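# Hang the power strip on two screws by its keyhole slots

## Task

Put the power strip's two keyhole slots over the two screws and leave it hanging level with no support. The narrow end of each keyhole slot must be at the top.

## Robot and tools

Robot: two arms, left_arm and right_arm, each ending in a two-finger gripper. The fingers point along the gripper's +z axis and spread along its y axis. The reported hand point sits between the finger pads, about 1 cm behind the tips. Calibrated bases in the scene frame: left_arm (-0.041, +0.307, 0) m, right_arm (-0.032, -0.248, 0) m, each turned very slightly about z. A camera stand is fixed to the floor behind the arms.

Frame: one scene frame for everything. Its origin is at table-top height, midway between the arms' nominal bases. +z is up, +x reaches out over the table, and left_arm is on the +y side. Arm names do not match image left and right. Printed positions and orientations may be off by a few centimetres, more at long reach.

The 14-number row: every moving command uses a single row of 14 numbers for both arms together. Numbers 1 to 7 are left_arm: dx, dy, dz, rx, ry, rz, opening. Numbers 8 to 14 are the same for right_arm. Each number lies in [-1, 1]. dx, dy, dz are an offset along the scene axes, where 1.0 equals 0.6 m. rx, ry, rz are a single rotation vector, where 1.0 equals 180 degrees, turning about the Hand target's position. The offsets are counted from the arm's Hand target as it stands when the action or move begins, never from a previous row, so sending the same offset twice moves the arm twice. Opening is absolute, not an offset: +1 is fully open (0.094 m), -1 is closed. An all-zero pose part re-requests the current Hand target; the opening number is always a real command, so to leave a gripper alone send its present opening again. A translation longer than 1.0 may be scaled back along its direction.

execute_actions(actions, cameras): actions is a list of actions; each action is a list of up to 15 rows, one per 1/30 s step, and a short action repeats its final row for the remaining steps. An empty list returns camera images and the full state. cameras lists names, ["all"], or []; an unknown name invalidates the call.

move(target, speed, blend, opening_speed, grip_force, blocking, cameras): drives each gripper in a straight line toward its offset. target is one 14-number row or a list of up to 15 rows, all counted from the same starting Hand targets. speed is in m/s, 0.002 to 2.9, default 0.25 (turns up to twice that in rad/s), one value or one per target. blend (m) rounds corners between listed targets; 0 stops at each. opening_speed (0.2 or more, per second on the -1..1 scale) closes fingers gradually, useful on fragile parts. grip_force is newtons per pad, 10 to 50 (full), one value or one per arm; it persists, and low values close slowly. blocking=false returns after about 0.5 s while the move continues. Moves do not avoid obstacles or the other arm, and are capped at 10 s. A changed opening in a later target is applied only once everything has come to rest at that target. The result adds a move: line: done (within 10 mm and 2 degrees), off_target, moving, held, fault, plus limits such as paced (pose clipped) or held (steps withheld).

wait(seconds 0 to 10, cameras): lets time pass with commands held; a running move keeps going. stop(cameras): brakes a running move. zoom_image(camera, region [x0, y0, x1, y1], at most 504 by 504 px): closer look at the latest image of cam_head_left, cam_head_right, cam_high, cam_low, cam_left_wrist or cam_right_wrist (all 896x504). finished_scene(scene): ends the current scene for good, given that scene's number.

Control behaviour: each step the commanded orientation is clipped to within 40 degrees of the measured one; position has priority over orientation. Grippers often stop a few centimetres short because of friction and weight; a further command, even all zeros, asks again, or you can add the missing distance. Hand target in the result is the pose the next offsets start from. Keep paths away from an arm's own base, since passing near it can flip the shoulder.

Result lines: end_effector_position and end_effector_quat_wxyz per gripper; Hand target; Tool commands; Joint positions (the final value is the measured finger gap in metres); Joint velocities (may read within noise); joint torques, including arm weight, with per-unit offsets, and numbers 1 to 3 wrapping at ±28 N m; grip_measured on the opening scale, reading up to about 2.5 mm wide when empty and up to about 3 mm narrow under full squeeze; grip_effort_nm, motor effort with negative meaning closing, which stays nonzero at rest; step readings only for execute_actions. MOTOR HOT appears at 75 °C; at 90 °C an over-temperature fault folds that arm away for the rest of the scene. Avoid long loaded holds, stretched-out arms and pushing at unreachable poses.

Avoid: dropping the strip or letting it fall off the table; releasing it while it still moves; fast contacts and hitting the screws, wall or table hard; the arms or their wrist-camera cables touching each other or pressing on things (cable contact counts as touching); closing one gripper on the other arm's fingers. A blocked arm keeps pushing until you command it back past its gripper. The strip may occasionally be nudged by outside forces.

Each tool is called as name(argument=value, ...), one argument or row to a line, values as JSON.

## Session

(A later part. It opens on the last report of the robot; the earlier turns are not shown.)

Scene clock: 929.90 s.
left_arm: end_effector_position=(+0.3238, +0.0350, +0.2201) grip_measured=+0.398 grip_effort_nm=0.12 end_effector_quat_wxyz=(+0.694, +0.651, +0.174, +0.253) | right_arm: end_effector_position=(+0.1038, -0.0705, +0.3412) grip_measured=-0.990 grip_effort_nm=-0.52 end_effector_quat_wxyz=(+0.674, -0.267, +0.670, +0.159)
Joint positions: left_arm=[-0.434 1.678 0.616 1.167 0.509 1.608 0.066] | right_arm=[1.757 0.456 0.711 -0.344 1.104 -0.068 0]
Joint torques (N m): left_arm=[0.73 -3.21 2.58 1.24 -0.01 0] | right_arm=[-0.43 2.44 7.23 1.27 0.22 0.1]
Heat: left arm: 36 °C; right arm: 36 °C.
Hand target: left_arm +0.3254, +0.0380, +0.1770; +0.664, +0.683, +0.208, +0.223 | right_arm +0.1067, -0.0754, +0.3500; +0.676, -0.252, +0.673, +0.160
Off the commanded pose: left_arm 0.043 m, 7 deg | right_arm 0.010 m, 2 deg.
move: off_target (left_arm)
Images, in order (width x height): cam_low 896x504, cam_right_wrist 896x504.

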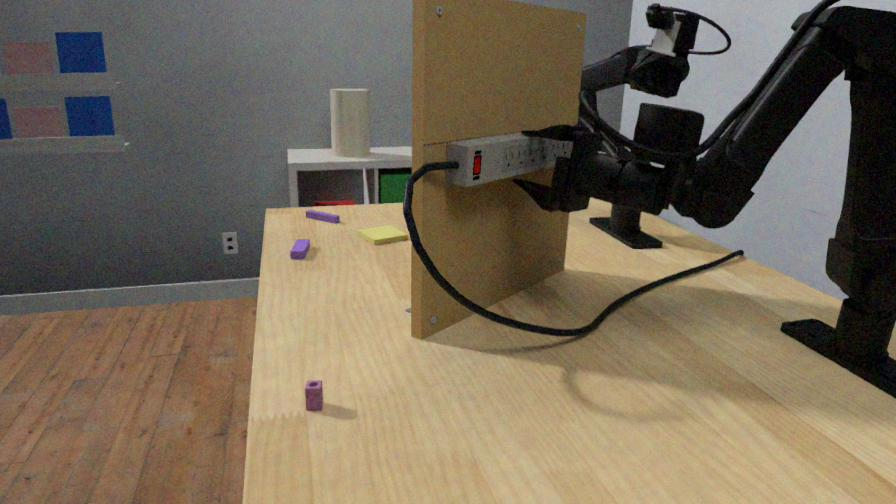

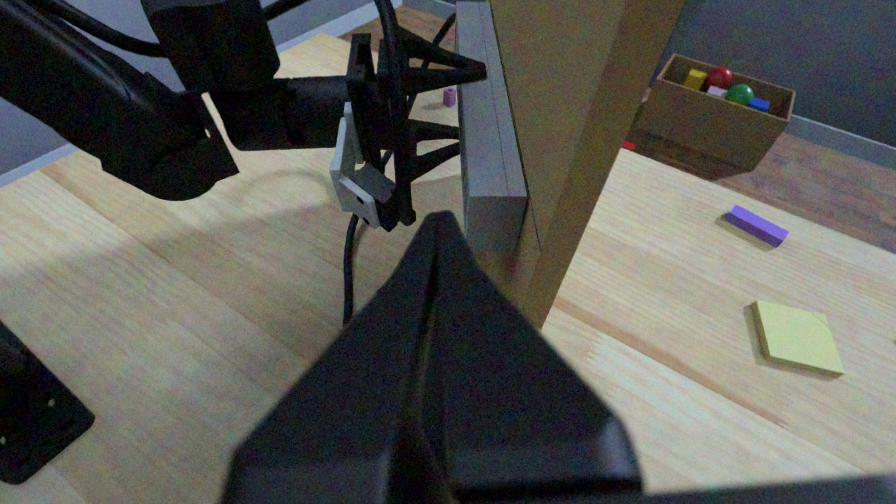

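move(
  target=[0, 0, 0, 0, 0, 0, 0.4, -0.1295, 0.1323, -0.3, -0.22, 0.4383, -0.0639, 0.0],
  speed=0.2,
  cameras=["all"],
)

Scene clock: 936.37 s.
left_arm: end_effector_position=(+0.3238, +0.0350, +0.2202) grip_measured=+0.398 grip_effort_nm=0.12 end_effector_quat_wxyz=(+0.694, +0.651, +0.174, +0.253) | right_arm: end_effector_position=(+0.0278, +0.0017, +0.1642) grip_measured=-0.002 grip_effort_nm=0.12 end_effector_quat_wxyz=(-0.001, -0.230, +0.973, -0.004)
Joint positions: left_arm=[-0.434 1.678 0.616 1.168 0.509 1.608 0.066] | right_arm=[1.374 1.529 1.417 -1.468 0.002 0.871 0.047]
Joint torques (N m): left_arm=[0.73 -3.21 2.56 1.25 0 0.01] | right_arm=[-0.39 -5.29 6.74 0.14 -0.03 -0.11]
Heat: left arm: 35 °C; right arm: 35 °C.
Hand target: left_arm +0.3254, +0.0380, +0.1771; +0.664, +0.683, +0.207, +0.223 | right_arm +0.0290, +0.0040, +0.1700; +0.000, -0.230, +0.973, +0.000
Off the commanded pose: left_arm 0.043 m, 7 deg | right_arm 0.006 m, 0 deg.
move: off_target (left_arm)

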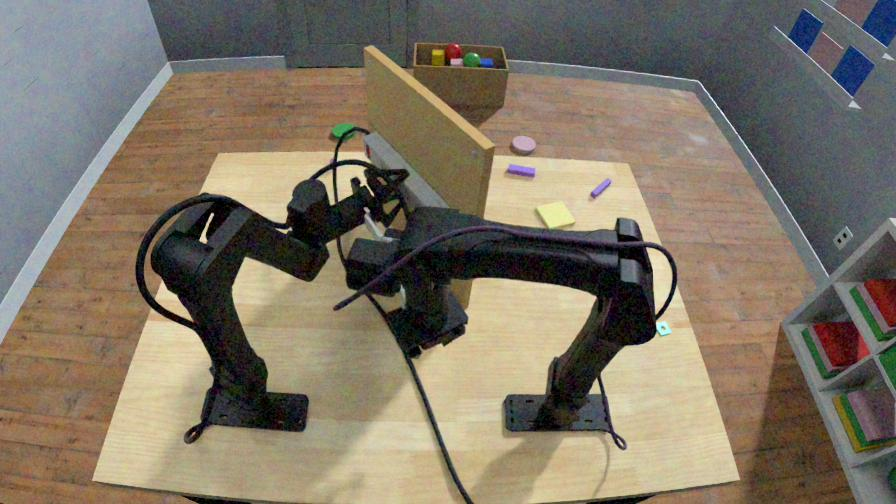

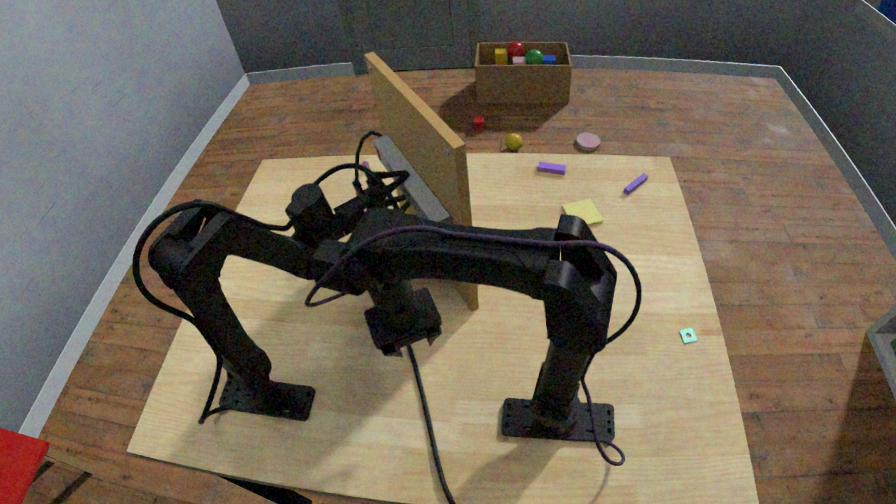

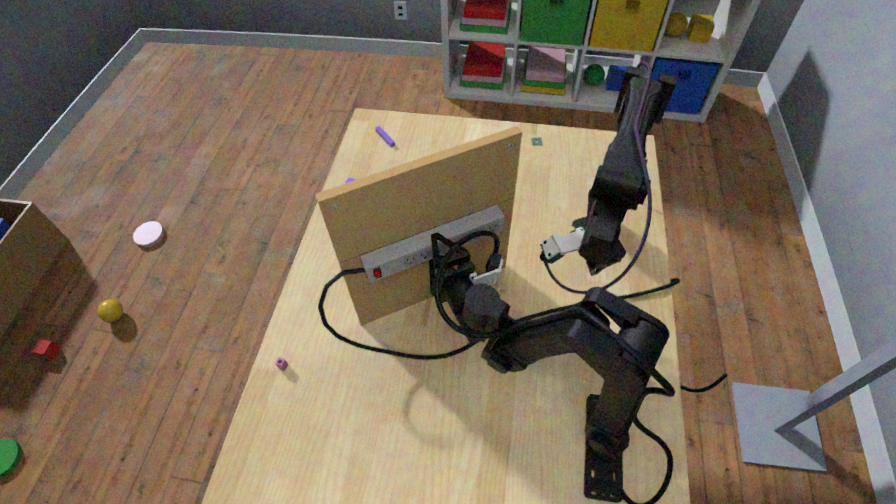

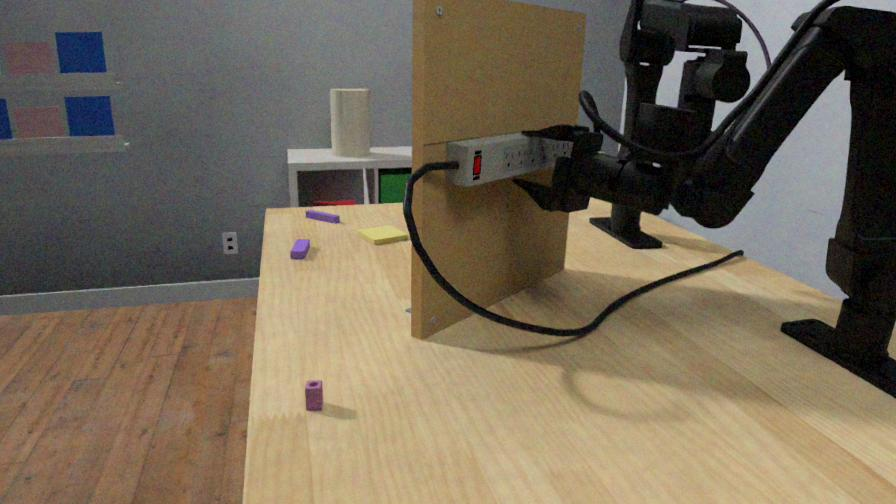

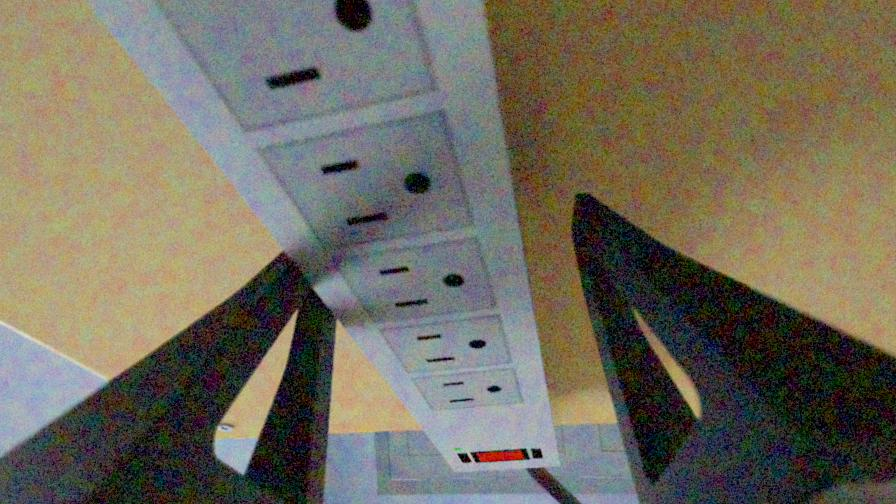

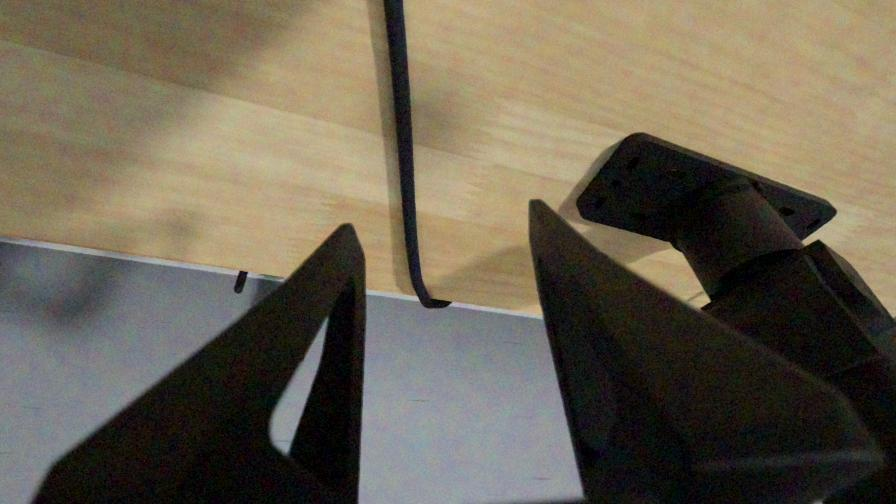

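move(
  target=[0, 0, 0, 0, 0, 0, 0.4, -0.0142, 0.0283, -0.19, 0, 0, 0, 0.0],
  speed=0.15,
  cameras=["cam_right_wrist", "cam_low", "cam_high"],
)

Scene clock: 942.43 s.
left_arm: end_effector_position=(+0.3238, +0.0350, +0.2202) grip_measured=+0.398 grip_effort_nm=0.12 end_effector_quat_wxyz=(+0.694, +0.651, +0.174, +0.253) | right_arm: end_effector_position=(+0.0214, +0.0190, +0.0587) grip_measured=-0.002 grip_effort_nm=0.12 end_effector_quat_wxyz=(-0.001, -0.233, +0.972, -0.002)
Joint positions: left_arm=[-0.434 1.678 0.616 1.168 0.509 1.608 0.066] | right_arm=[1.41 1.617 1.083 -1.041 0 0.899 0.047]
Joint torques (N m): left_arm=[0.75 -3.18 2.56 1.24 -0.01 -0.01] | right_arm=[0.29 -5.96 4.22 0.38 0.01 0.1]
Heat: left arm: 35 °C; right arm: 35 °C.
Hand target: left_arm +0.3254, +0.0380, +0.1771; +0.664, +0.683, +0.207, +0.223 | right_arm +0.0205, +0.0210, +0.0561; +0.000, -0.231, +0.973, +0.000
Off the commanded pose: left_arm 0.043 m, 7 deg | right_arm 0.003 m, 0 deg.
move: off_target (left_arm)
Images, in order (width x height): cam_high 896x504, cam_low 896x504, cam_right_wrist 896x504.

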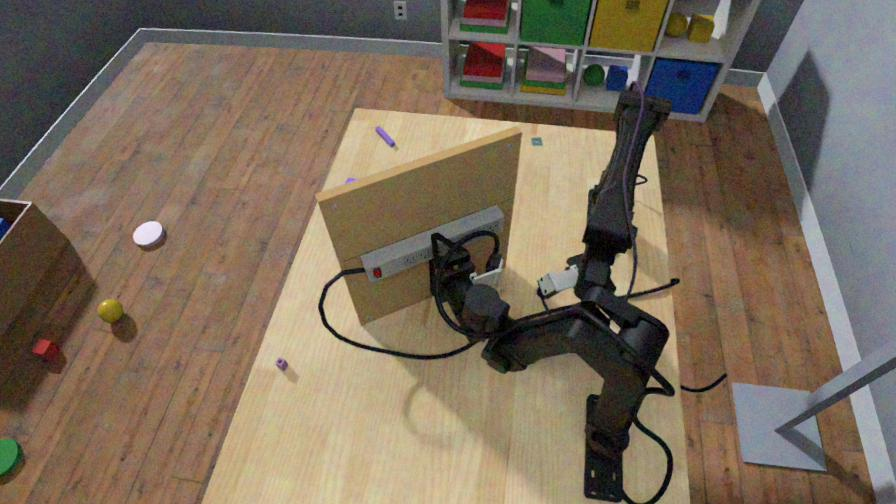

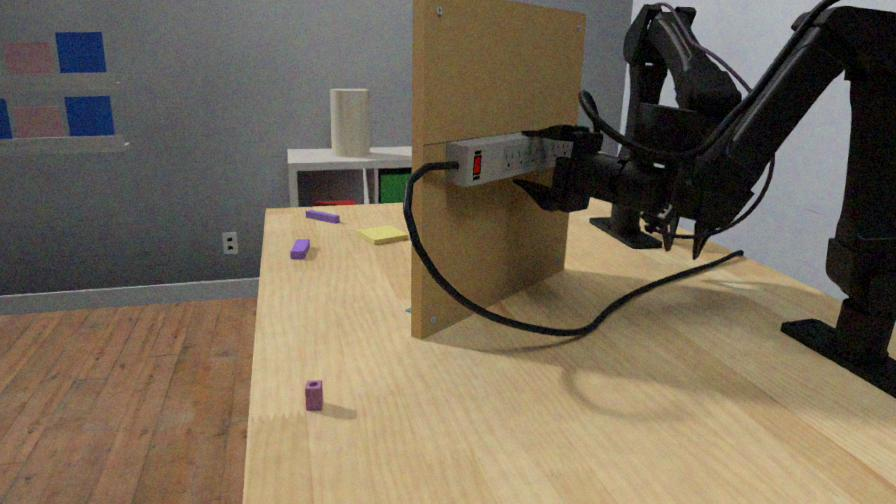

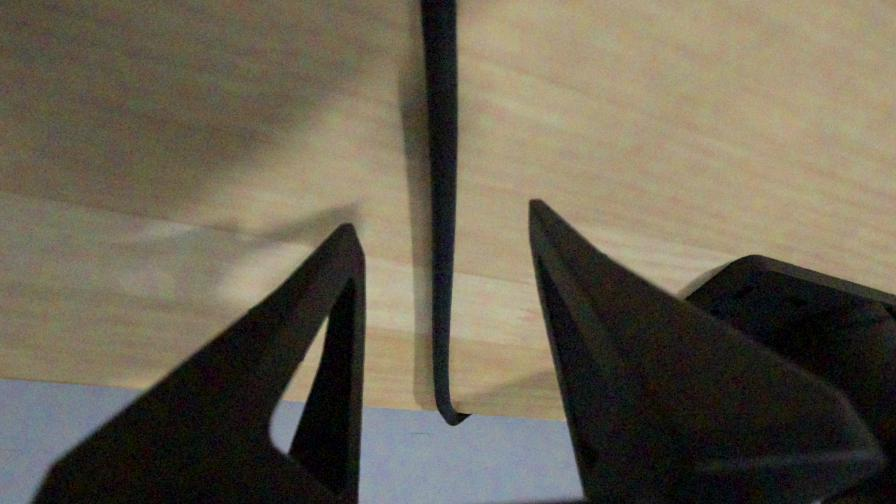

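execute_actions(
  actions=[],
  cameras=["cam_right_wrist", "cam_low", "cam_high"],
)

Scene clock: 947.90 s.
left_arm: end_effector_position=(+0.3238, +0.0350, +0.2202) grip_measured=+0.398 grip_effort_nm=0.12 end_effector_quat_wxyz=(+0.694, +0.651, +0.174, +0.253) | right_arm: end_effector_position=(+0.0215, +0.0191, +0.0587) grip_measured=-0.002 grip_effort_nm=0.12 end_effector_quat_wxyz=(-0.001, -0.233, +0.973, -0.002)
Joint positions: left_arm=[-0.434 1.678 0.616 1.168 0.509 1.608 0.066] | right_arm=[1.41 1.617 1.083 -1.04 0 0.9 0.047]
Joint velocities: within noise
Joint torques (N m): left_arm=[0.75 -3.23 2.56 1.23 -0.01 0] | right_arm=[0.32 -5.97 4.29 0.41 -0.02 0.09]
Heat: left arm: 35 °C; right arm: 34 °C.
Hand target: left_arm +0.3254, +0.0380, +0.1771; +0.664, +0.683, +0.207, +0.223 | right_arm +0.0205, +0.0210, +0.0561; +0.000, -0.230, +0.973, +0.000
Tool commands: left_gripper/opening=+0.4 right_gripper/opening=+0.0
Off the commanded pose: left_arm 0.043 m, 7 deg | right_arm 0.003 m, 0 deg.
Images, in order (width x height): cam_high 896x504, cam_low 896x504, cam_right_wrist 896x504.

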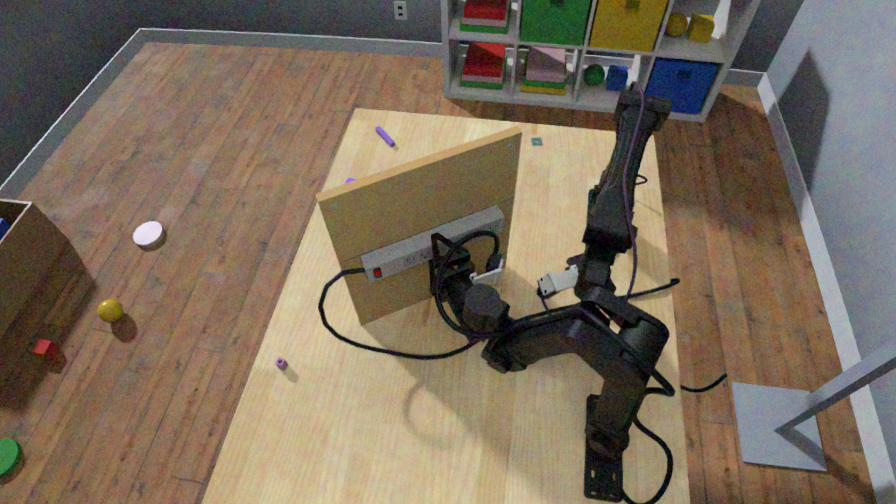

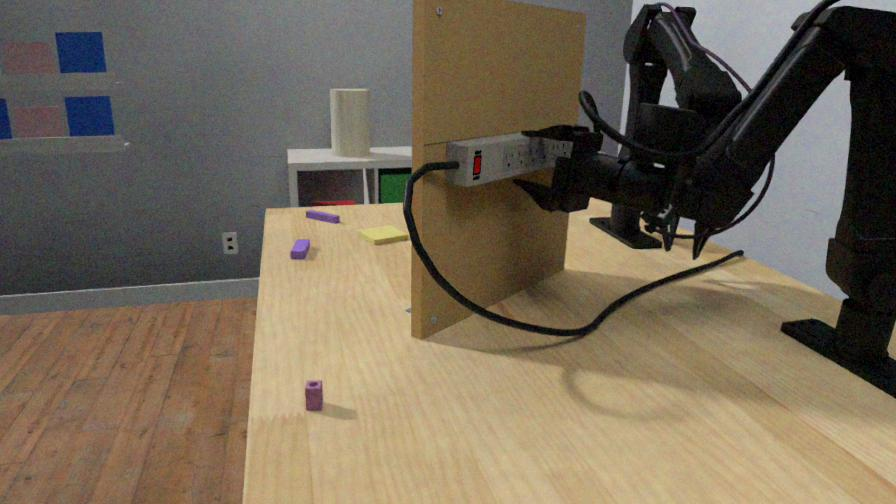

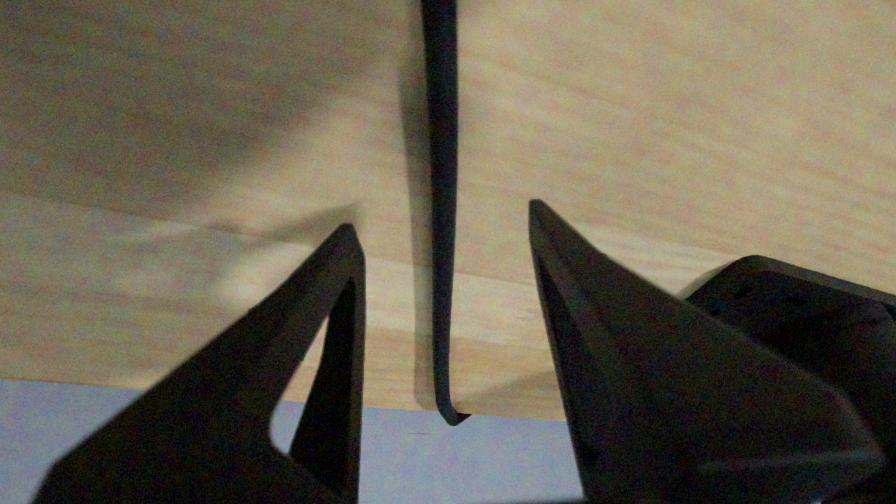

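zoom_image(
  camera="cam_high",
  region=[560, 220, 760, 420],
)

zoom_image(
  camera="cam_low",
  region=[500, 180, 800, 360],
)

Scaled by 2.520 from the camera's 896x504 image, which has a finer 1280x720 frame.

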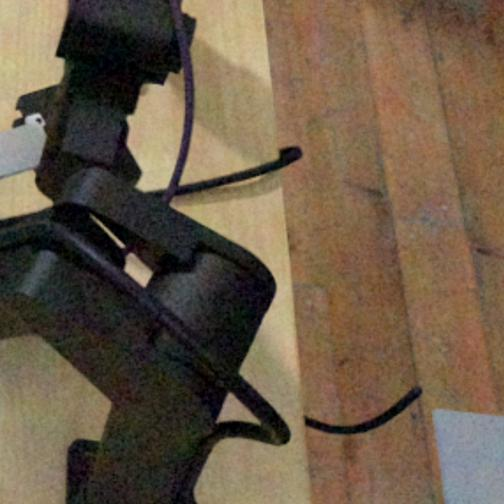

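Scaled by 1.680 from the camera's 896x504 image, which has a finer 1280x720 frame.

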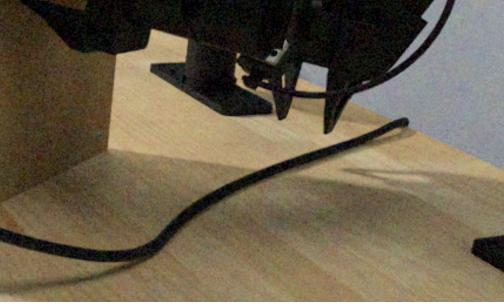

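move(
  target=[0,0,0,0,0,0,0.4, 0,0,-0.0583,0,0,0,0.0],
  speed=0.08,
  cameras=["cam_right_wrist", "cam_low"],
)

Scene clock: 968.57 s.
left_arm: end_effector_position=(+0.3238, +0.0350, +0.2202) grip_measured=+0.398 grip_effort_nm=0.12 end_effector_quat_wxyz=(+0.694, +0.651, +0.174, +0.253) | right_arm: end_effector_position=(+0.0216, +0.0197, +0.0244) grip_measured=-0.002 grip_effort_nm=0.12 end_effector_quat_wxyz=(+0.000, -0.233, +0.973, -0.001)
Joint positions: left_arm=[-0.434 1.678 0.616 1.168 0.509 1.608 0.066] | right_arm=[1.41 1.665 0.989 -0.896 0 0.9 0.047]
Joint torques (N m): left_arm=[0.73 -3.21 2.58 1.25 0 0] | right_arm=[0.35 -5.93 3.93 0.46 0.02 0.1]
Heat: left arm: 34 °C; right arm: 32 °C.
Hand target: left_arm +0.3254, +0.0380, +0.1771; +0.664, +0.683, +0.207, +0.223 | right_arm +0.0205, +0.0209, +0.0210; +0.000, -0.230, +0.973, +0.000
Off the commanded pose: left_arm 0.043 m, 7 deg | right_arm 0.004 m, 0 deg.
move: off_target (left_arm)
Images, in order (width x height): cam_low 896x504, cam_right_wrist 896x504.

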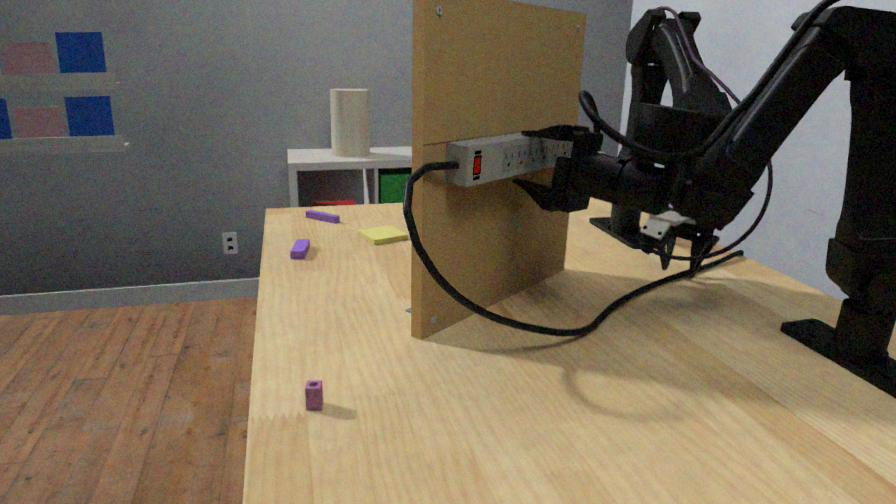

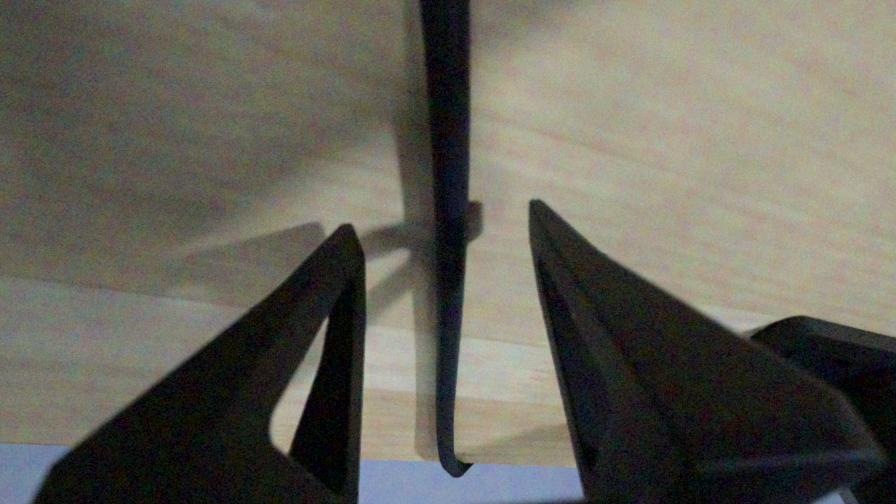

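move(
  target=[0,0,0,0,0,0,0.4, 0,0,-0.0183,0,0,0,0.0],
  speed=0.05,
  cameras=["cam_right_wrist"],
)

Scene clock: 970.23 s.
left_arm: end_effector_position=(+0.3238, +0.0350, +0.2202) grip_measured=+0.398 grip_effort_nm=0.12 end_effector_quat_wxyz=(+0.694, +0.651, +0.174, +0.253) | right_arm: end_effector_position=(+0.0214, +0.0189, +0.0157) grip_measured=-0.002 grip_effort_nm=0.12 end_effector_quat_wxyz=(-0.001, -0.233, +0.973, -0.002)
Joint positions: left_arm=[-0.434 1.678 0.616 1.168 0.509 1.608 0.066] | right_arm=[1.41 1.68 0.967 -0.862 0 0.9 0.047]
Joint torques (N m): left_arm=[0.75 -3.19 2.56 1.25 -0.01 0] | right_arm=[0.34 -5.68 3.6 0.52 0 0.08]
Heat: left arm: 34 °C; right arm: 32 °C.
Hand target: left_arm +0.3254, +0.0380, +0.1771; +0.664, +0.683, +0.207, +0.223 | right_arm +0.0205, +0.0209, +0.0101; +0.000, -0.230, +0.973, +0.000
Off the commanded pose: left_arm 0.043 m, 7 deg | right_arm 0.006 m, 0 deg.
move: off_target (left_arm)
Images, in order (width x height): cam_right_wrist 896x504.

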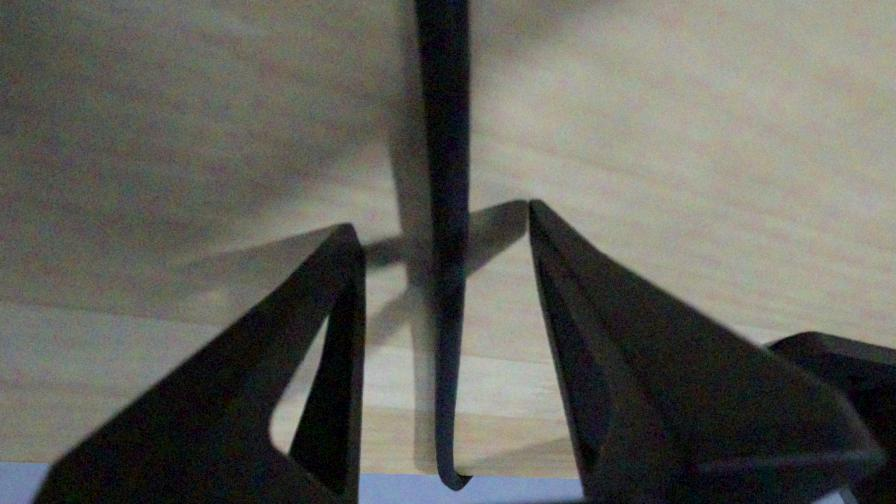

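move(
  target=[0,0,0,0,0,0,0.4, 0,0,0,0,0,0,-0.93],
  speed=0.05,
  grip_force=[50, 20],
  opening_speed=0.6,
  cameras=["cam_right_wrist"],
)

Scene clock: 975.50 s.
left_arm: end_effector_position=(+0.3238, +0.0350, +0.2202) grip_measured=+0.398 grip_effort_nm=0.12 end_effector_quat_wxyz=(+0.694, +0.651, +0.174, +0.253) | right_arm: end_effector_position=(+0.0216, +0.0223, +0.0157) grip_measured=-0.798 grip_effort_nm=-0.46 end_effector_quat_wxyz=(+0.001, -0.232, +0.973, +0.005)
Joint positions: left_arm=[-0.434 1.678 0.616 1.168 0.509 1.608 0.066] | right_arm=[1.41 1.68 0.967 -0.849 -0.003 0.903 0.009]
Joint torques (N m): left_arm=[0.73 -3.19 2.56 1.25 0 -0.01] | right_arm=[0.36 -5.61 3.6 0.43 0.05 0.08]
Heat: left arm: 34 °C; right arm: 32 °C.
Hand target: left_arm +0.3254, +0.0380, +0.1771; +0.664, +0.683, +0.207, +0.223 | right_arm +0.0205, +0.0210, +0.0101; +0.000, -0.231, +0.973, +0.000
Off the commanded pose: left_arm 0.043 m, 7 deg | right_arm 0.006 m, 1 deg.
grip_force (N): 50, 20
move: off_target (left_arm)
Images, in order (width x height): cam_right_wrist 896x504.

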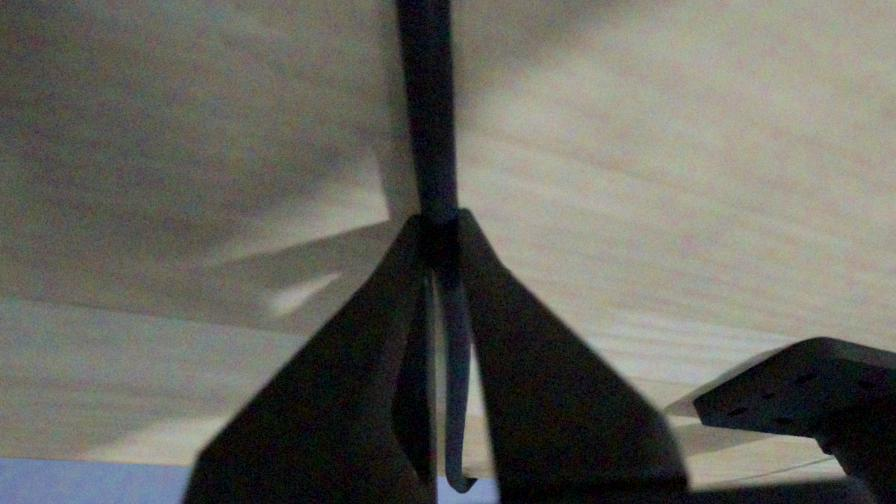

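move(
  target=[
    [0,0,0,0,0,0,0.4, 0,0,0.025,0,0,0,-0.93],
    [0,0,0,0,0,0,0.4, 0.134,0.0672,0.025,0,0,0,-0.93],
  ],
  speed=[0.04, 0.06],
  blend=[0.01, 0],
  cameras=["cam_right_wrist", "cam_low", "cam_high"],
)

Scene clock: 980.93 s.
left_arm: end_effector_position=(+0.3238, +0.0350, +0.2202) grip_measured=+0.398 grip_effort_nm=0.12 end_effector_quat_wxyz=(+0.694, +0.651, +0.174, +0.253) | right_arm: end_effector_position=(+0.0911, +0.0524, +0.0214) grip_measured=-0.799 grip_effort_nm=-0.47 end_effector_quat_wxyz=(-0.015, -0.230, +0.973, -0.006)
Joint positions: left_arm=[-0.434 1.678 0.616 1.168 0.509 1.608 0.066] | right_arm=[1.209 1.877 1.236 -0.958 -0.018 0.705 0.009]
Joint torques (N m): left_arm=[0.75 -3.18 2.55 1.24 -0.01 -0.01] | right_arm=[-0.5 -7.8 6.75 0.31 0.18 -0.1]
Heat: left arm: 34 °C; right arm: 32 °C.
Hand target: left_arm +0.3254, +0.0380, +0.1771; +0.664, +0.683, +0.207, +0.223 | right_arm +0.1010, +0.0613, +0.0252; +0.000, -0.230, +0.973, +0.000
Off the commanded pose: left_arm 0.043 m, 7 deg | right_arm 0.014 m, 2 deg.
grip_force (N): 50, 20
move: off_target (left_arm, right_arm); blend cut to 0.0074 m at target 1
Images, in order (width x height): cam_high 896x504, cam_low 896x504, cam_right_wrist 896x504.

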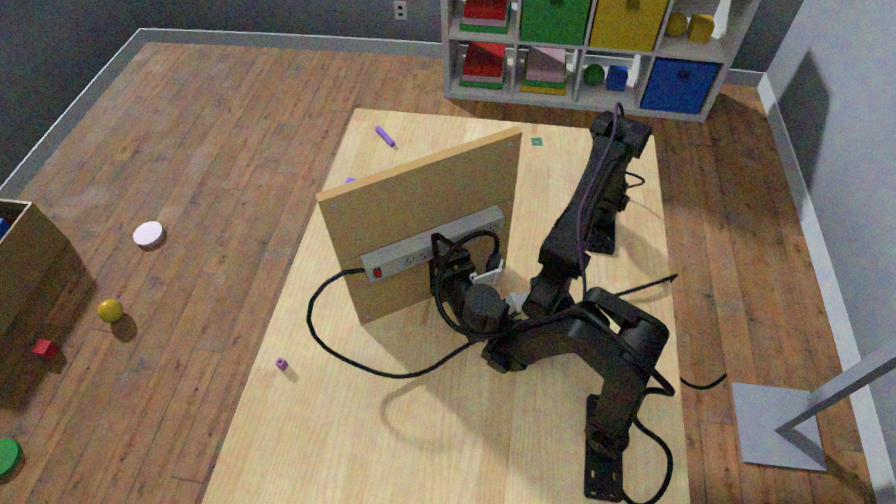

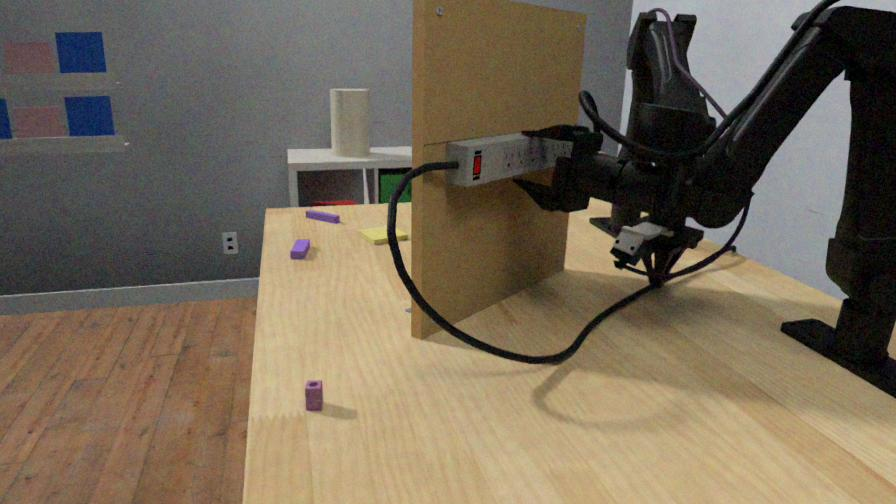

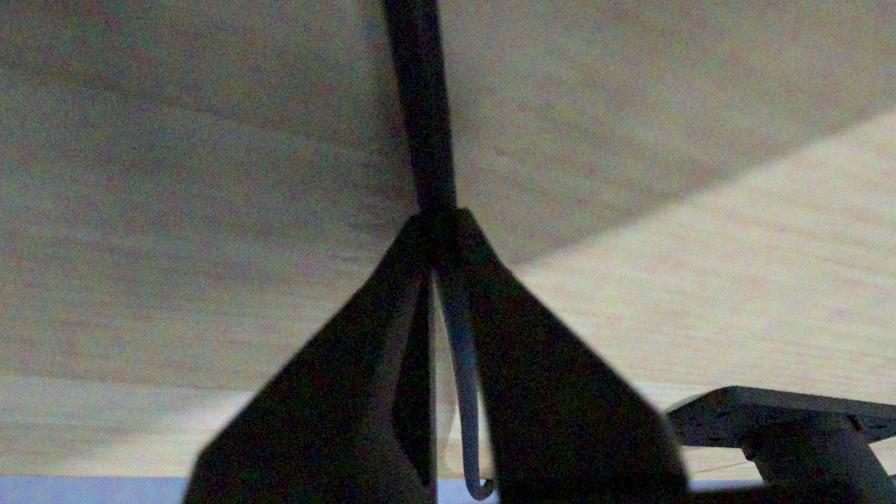

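move(
  target=[
    [0,0,0,0,0,0,0.4, 0,0,0,0,0,0,0.0],
    [0,0,0,0,0,0,0.4, 0,0,0.0667,0,0,0,0.0],
    [0,0,0,0,0,0,0.4, -0.1417,-0.0717,0.0667,0,0,0,0.0],
    [0,0,0,0,0,0,0.4, -0.1417,-0.0717,-0.0167,0,0,0,0.0],
  ],
  speed=[0.05, 0.08, 0.12, 0.06],
  blend=[0, 0.02, 0.02, 0],
  cameras=["cam_right_wrist", "cam_low", "cam_high"],
)

Scene clock: 990.87 s.
left_arm: end_effector_position=(+0.3238, +0.0350, +0.2202) grip_measured=+0.398 grip_effort_nm=0.12 end_effector_quat_wxyz=(+0.694, +0.651, +0.174, +0.253) | right_arm: end_effector_position=(+0.0144, +0.0177, +0.0185) grip_measured=-0.002 grip_effort_nm=0.12 end_effector_quat_wxyz=(-0.007, -0.233, +0.973, +0.003)
Joint positions: left_arm=[-0.434 1.678 0.616 1.168 0.509 1.608 0.066] | right_arm=[1.424 1.663 0.961 -0.869 -0.015 0.915 0.047]
Joint torques (N m): left_arm=[0.73 -3.18 2.56 1.25 -0.01 -0.01] | right_arm=[0.32 -5.89 3.88 0.42 0.15 0.09]
Heat: left arm: 33 °C; right arm: 31 °C.
Hand target: left_arm +0.3254, +0.0380, +0.1771; +0.664, +0.683, +0.207, +0.223 | right_arm +0.0159, +0.0182, +0.0151; +0.000, -0.230, +0.973, +0.000
Off the commanded pose: left_arm 0.043 m, 7 deg | right_arm 0.004 m, 1 deg.
grip_force (N): 50, 20
move: off_target (left_arm); blend cut to 0.0199 m at target 2
Images, in order (width x height): cam_high 896x504, cam_low 896x504, cam_right_wrist 896x504.

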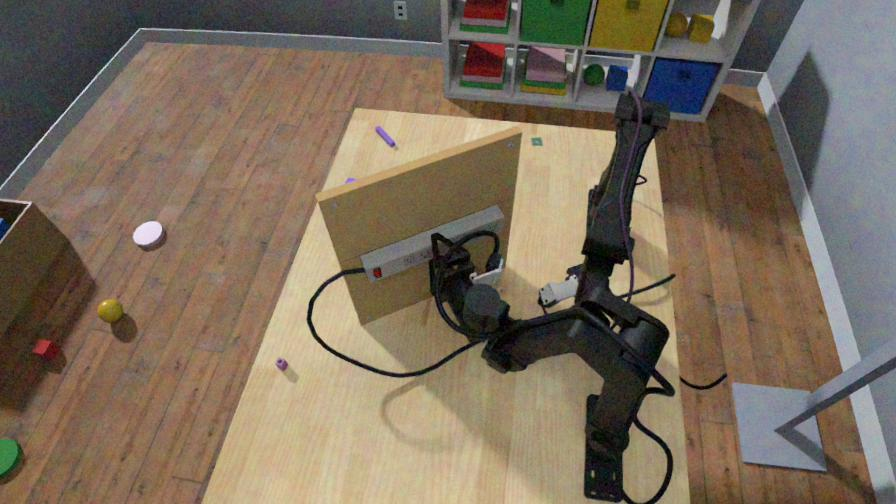

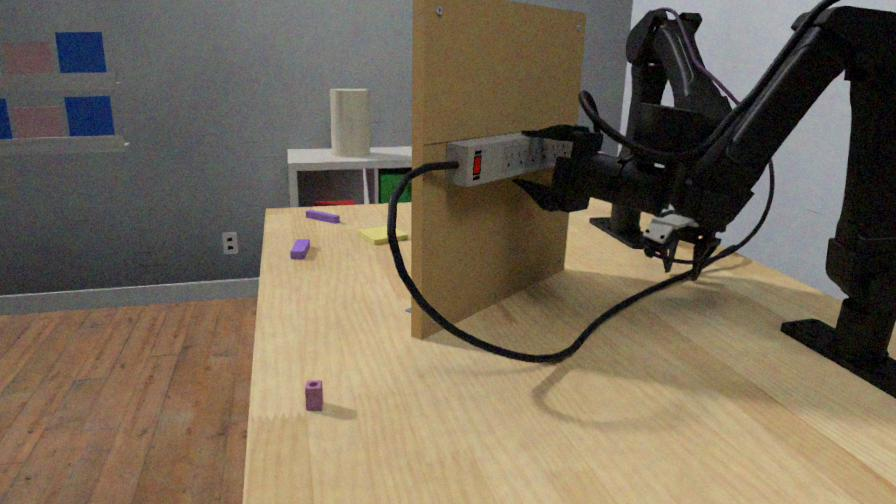

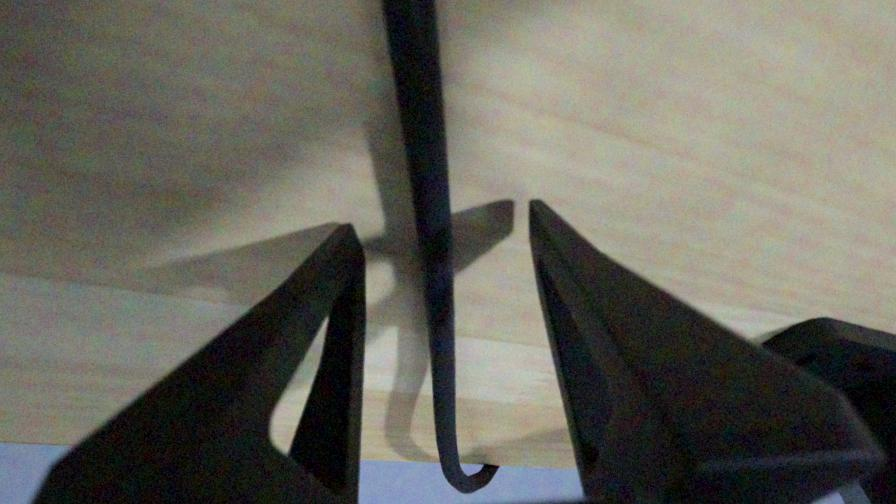

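move(
  target=[
    [0,0,0,0,0,0,0.4, 0,0,-0.0117,0,0,0,0.0],
    [0,0,0,0,0,0,0.4, 0,0,-0.0117,0,0,0,-0.93],
  ],
  speed=0.05,
  opening_speed=0.7,
  cameras=["cam_right_wrist"],
)

Scene clock: 996.33 s.
left_arm: end_effector_position=(+0.3238, +0.0350, +0.2202) grip_measured=+0.398 grip_effort_nm=0.12 end_effector_quat_wxyz=(+0.694, +0.651, +0.174, +0.253) | right_arm: end_effector_position=(+0.0142, +0.0233, +0.0151) grip_measured=-0.798 grip_effort_nm=-0.46 end_effector_quat_wxyz=(-0.004, -0.233, +0.972, +0.014)
Joint positions: left_arm=[-0.434 1.678 0.616 1.168 0.509 1.608 0.066] | right_arm=[1.427 1.668 0.951 -0.831 -0.019 0.917 0.009]
Joint torques (N m): left_arm=[0.7 -3.21 2.59 1.24 -0.01 0] | right_arm=[0.17 -5.31 3.45 0.36 0.2 0.06]
Heat: left arm: 33 °C; right arm: 31 °C.
Hand target: left_arm +0.3254, +0.0380, +0.1771; +0.664, +0.683, +0.207, +0.223 | right_arm +0.0159, +0.0182, +0.0080; +0.000, -0.230, +0.973, +0.000
Off the commanded pose: left_arm 0.043 m, 7 deg | right_arm 0.009 m, 2 deg.
grip_force (N): 50, 20
move: off_target (left_arm)
Images, in order (width x height): cam_right_wrist 896x504.

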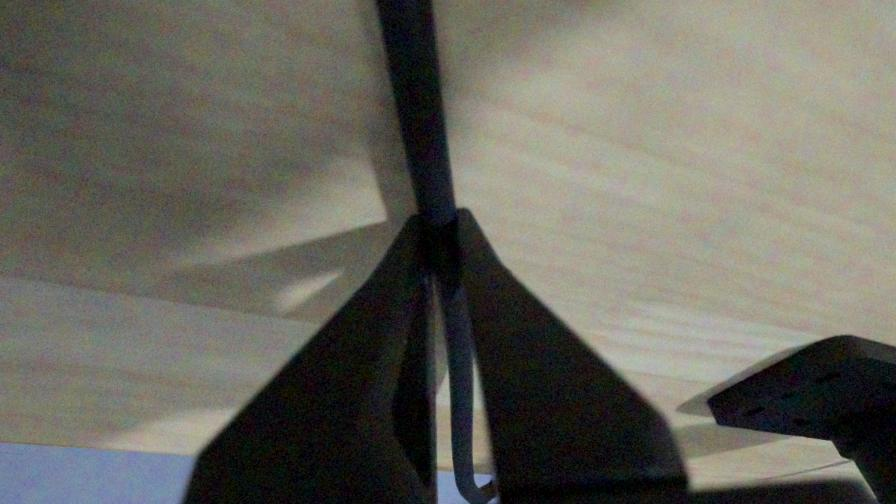

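move(
  target=[
    [0,0,0,0,0,0,0.4, 0,0,0.025,0,0,0,-0.93],
    [0,0,0,0,0,0,0.4, 0.158,0.0792,0.03,0,0,0,-0.93],
  ],
  speed=[0.04, 0.07],
  blend=[0.01, 0],
  cameras=["cam_right_wrist", "cam_low", "cam_high"],
)

Scene clock: 999.53 s.
left_arm: end_effector_position=(+0.3238, +0.0350, +0.2202) grip_measured=+0.398 grip_effort_nm=0.12 end_effector_quat_wxyz=(+0.694, +0.651, +0.174, +0.253) | right_arm: end_effector_position=(+0.0993, +0.0566, +0.0225) grip_measured=-0.799 grip_effort_nm=-0.47 end_effector_quat_wxyz=(-0.019, -0.229, +0.973, -0.006)
Joint positions: left_arm=[-0.434 1.678 0.616 1.168 0.509 1.608 0.066] | right_arm=[1.189 1.904 1.276 -0.975 -0.023 0.685 0.009]
Joint torques (N m): left_arm=[0.72 -3.19 2.56 1.25 0 0] | right_arm=[-0.54 -8.01 6.76 0.36 0.26 -0.06]
Heat: left arm: 33 °C; right arm: 31 °C.
Hand target: left_arm +0.3254, +0.0380, +0.1771; +0.664, +0.683, +0.207, +0.223 | right_arm +0.1107, +0.0658, +0.0261; +0.000, -0.230, +0.973, +0.000
Off the commanded pose: left_arm 0.043 m, 7 deg | right_arm 0.015 m, 2 deg.
grip_force (N): 50, 20
move: off_target (left_arm, right_arm); blend cut to 0.0074 m at target 1
Images, in order (width x height): cam_high 896x504, cam_low 896x504, cam_right_wrist 896x504.

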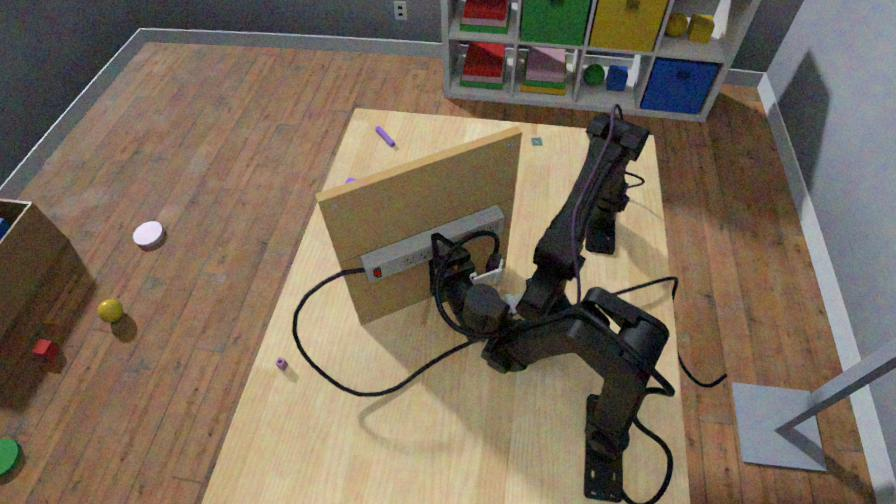

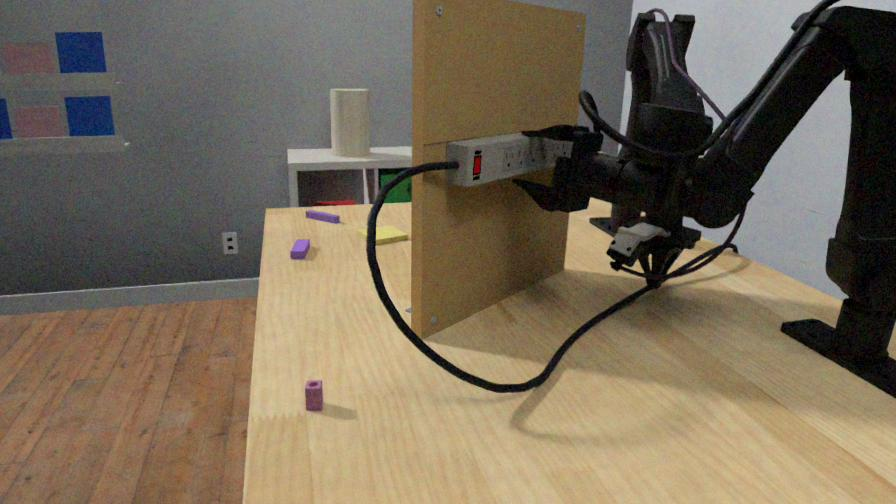

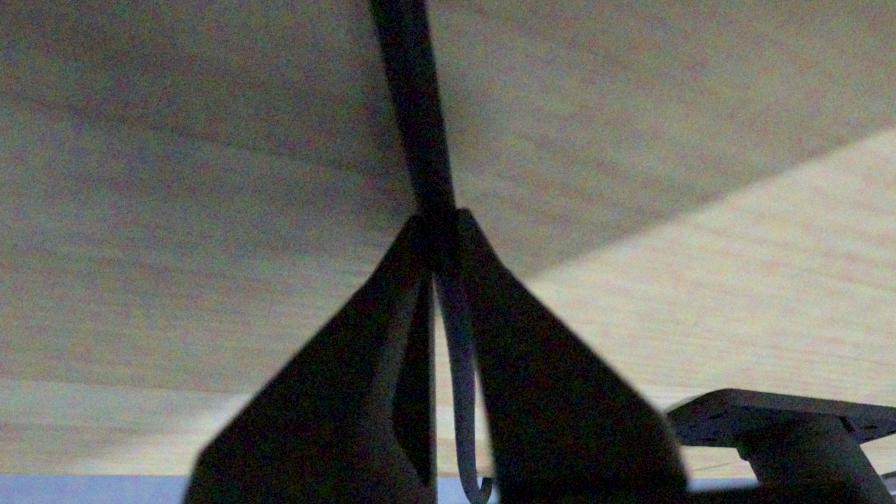

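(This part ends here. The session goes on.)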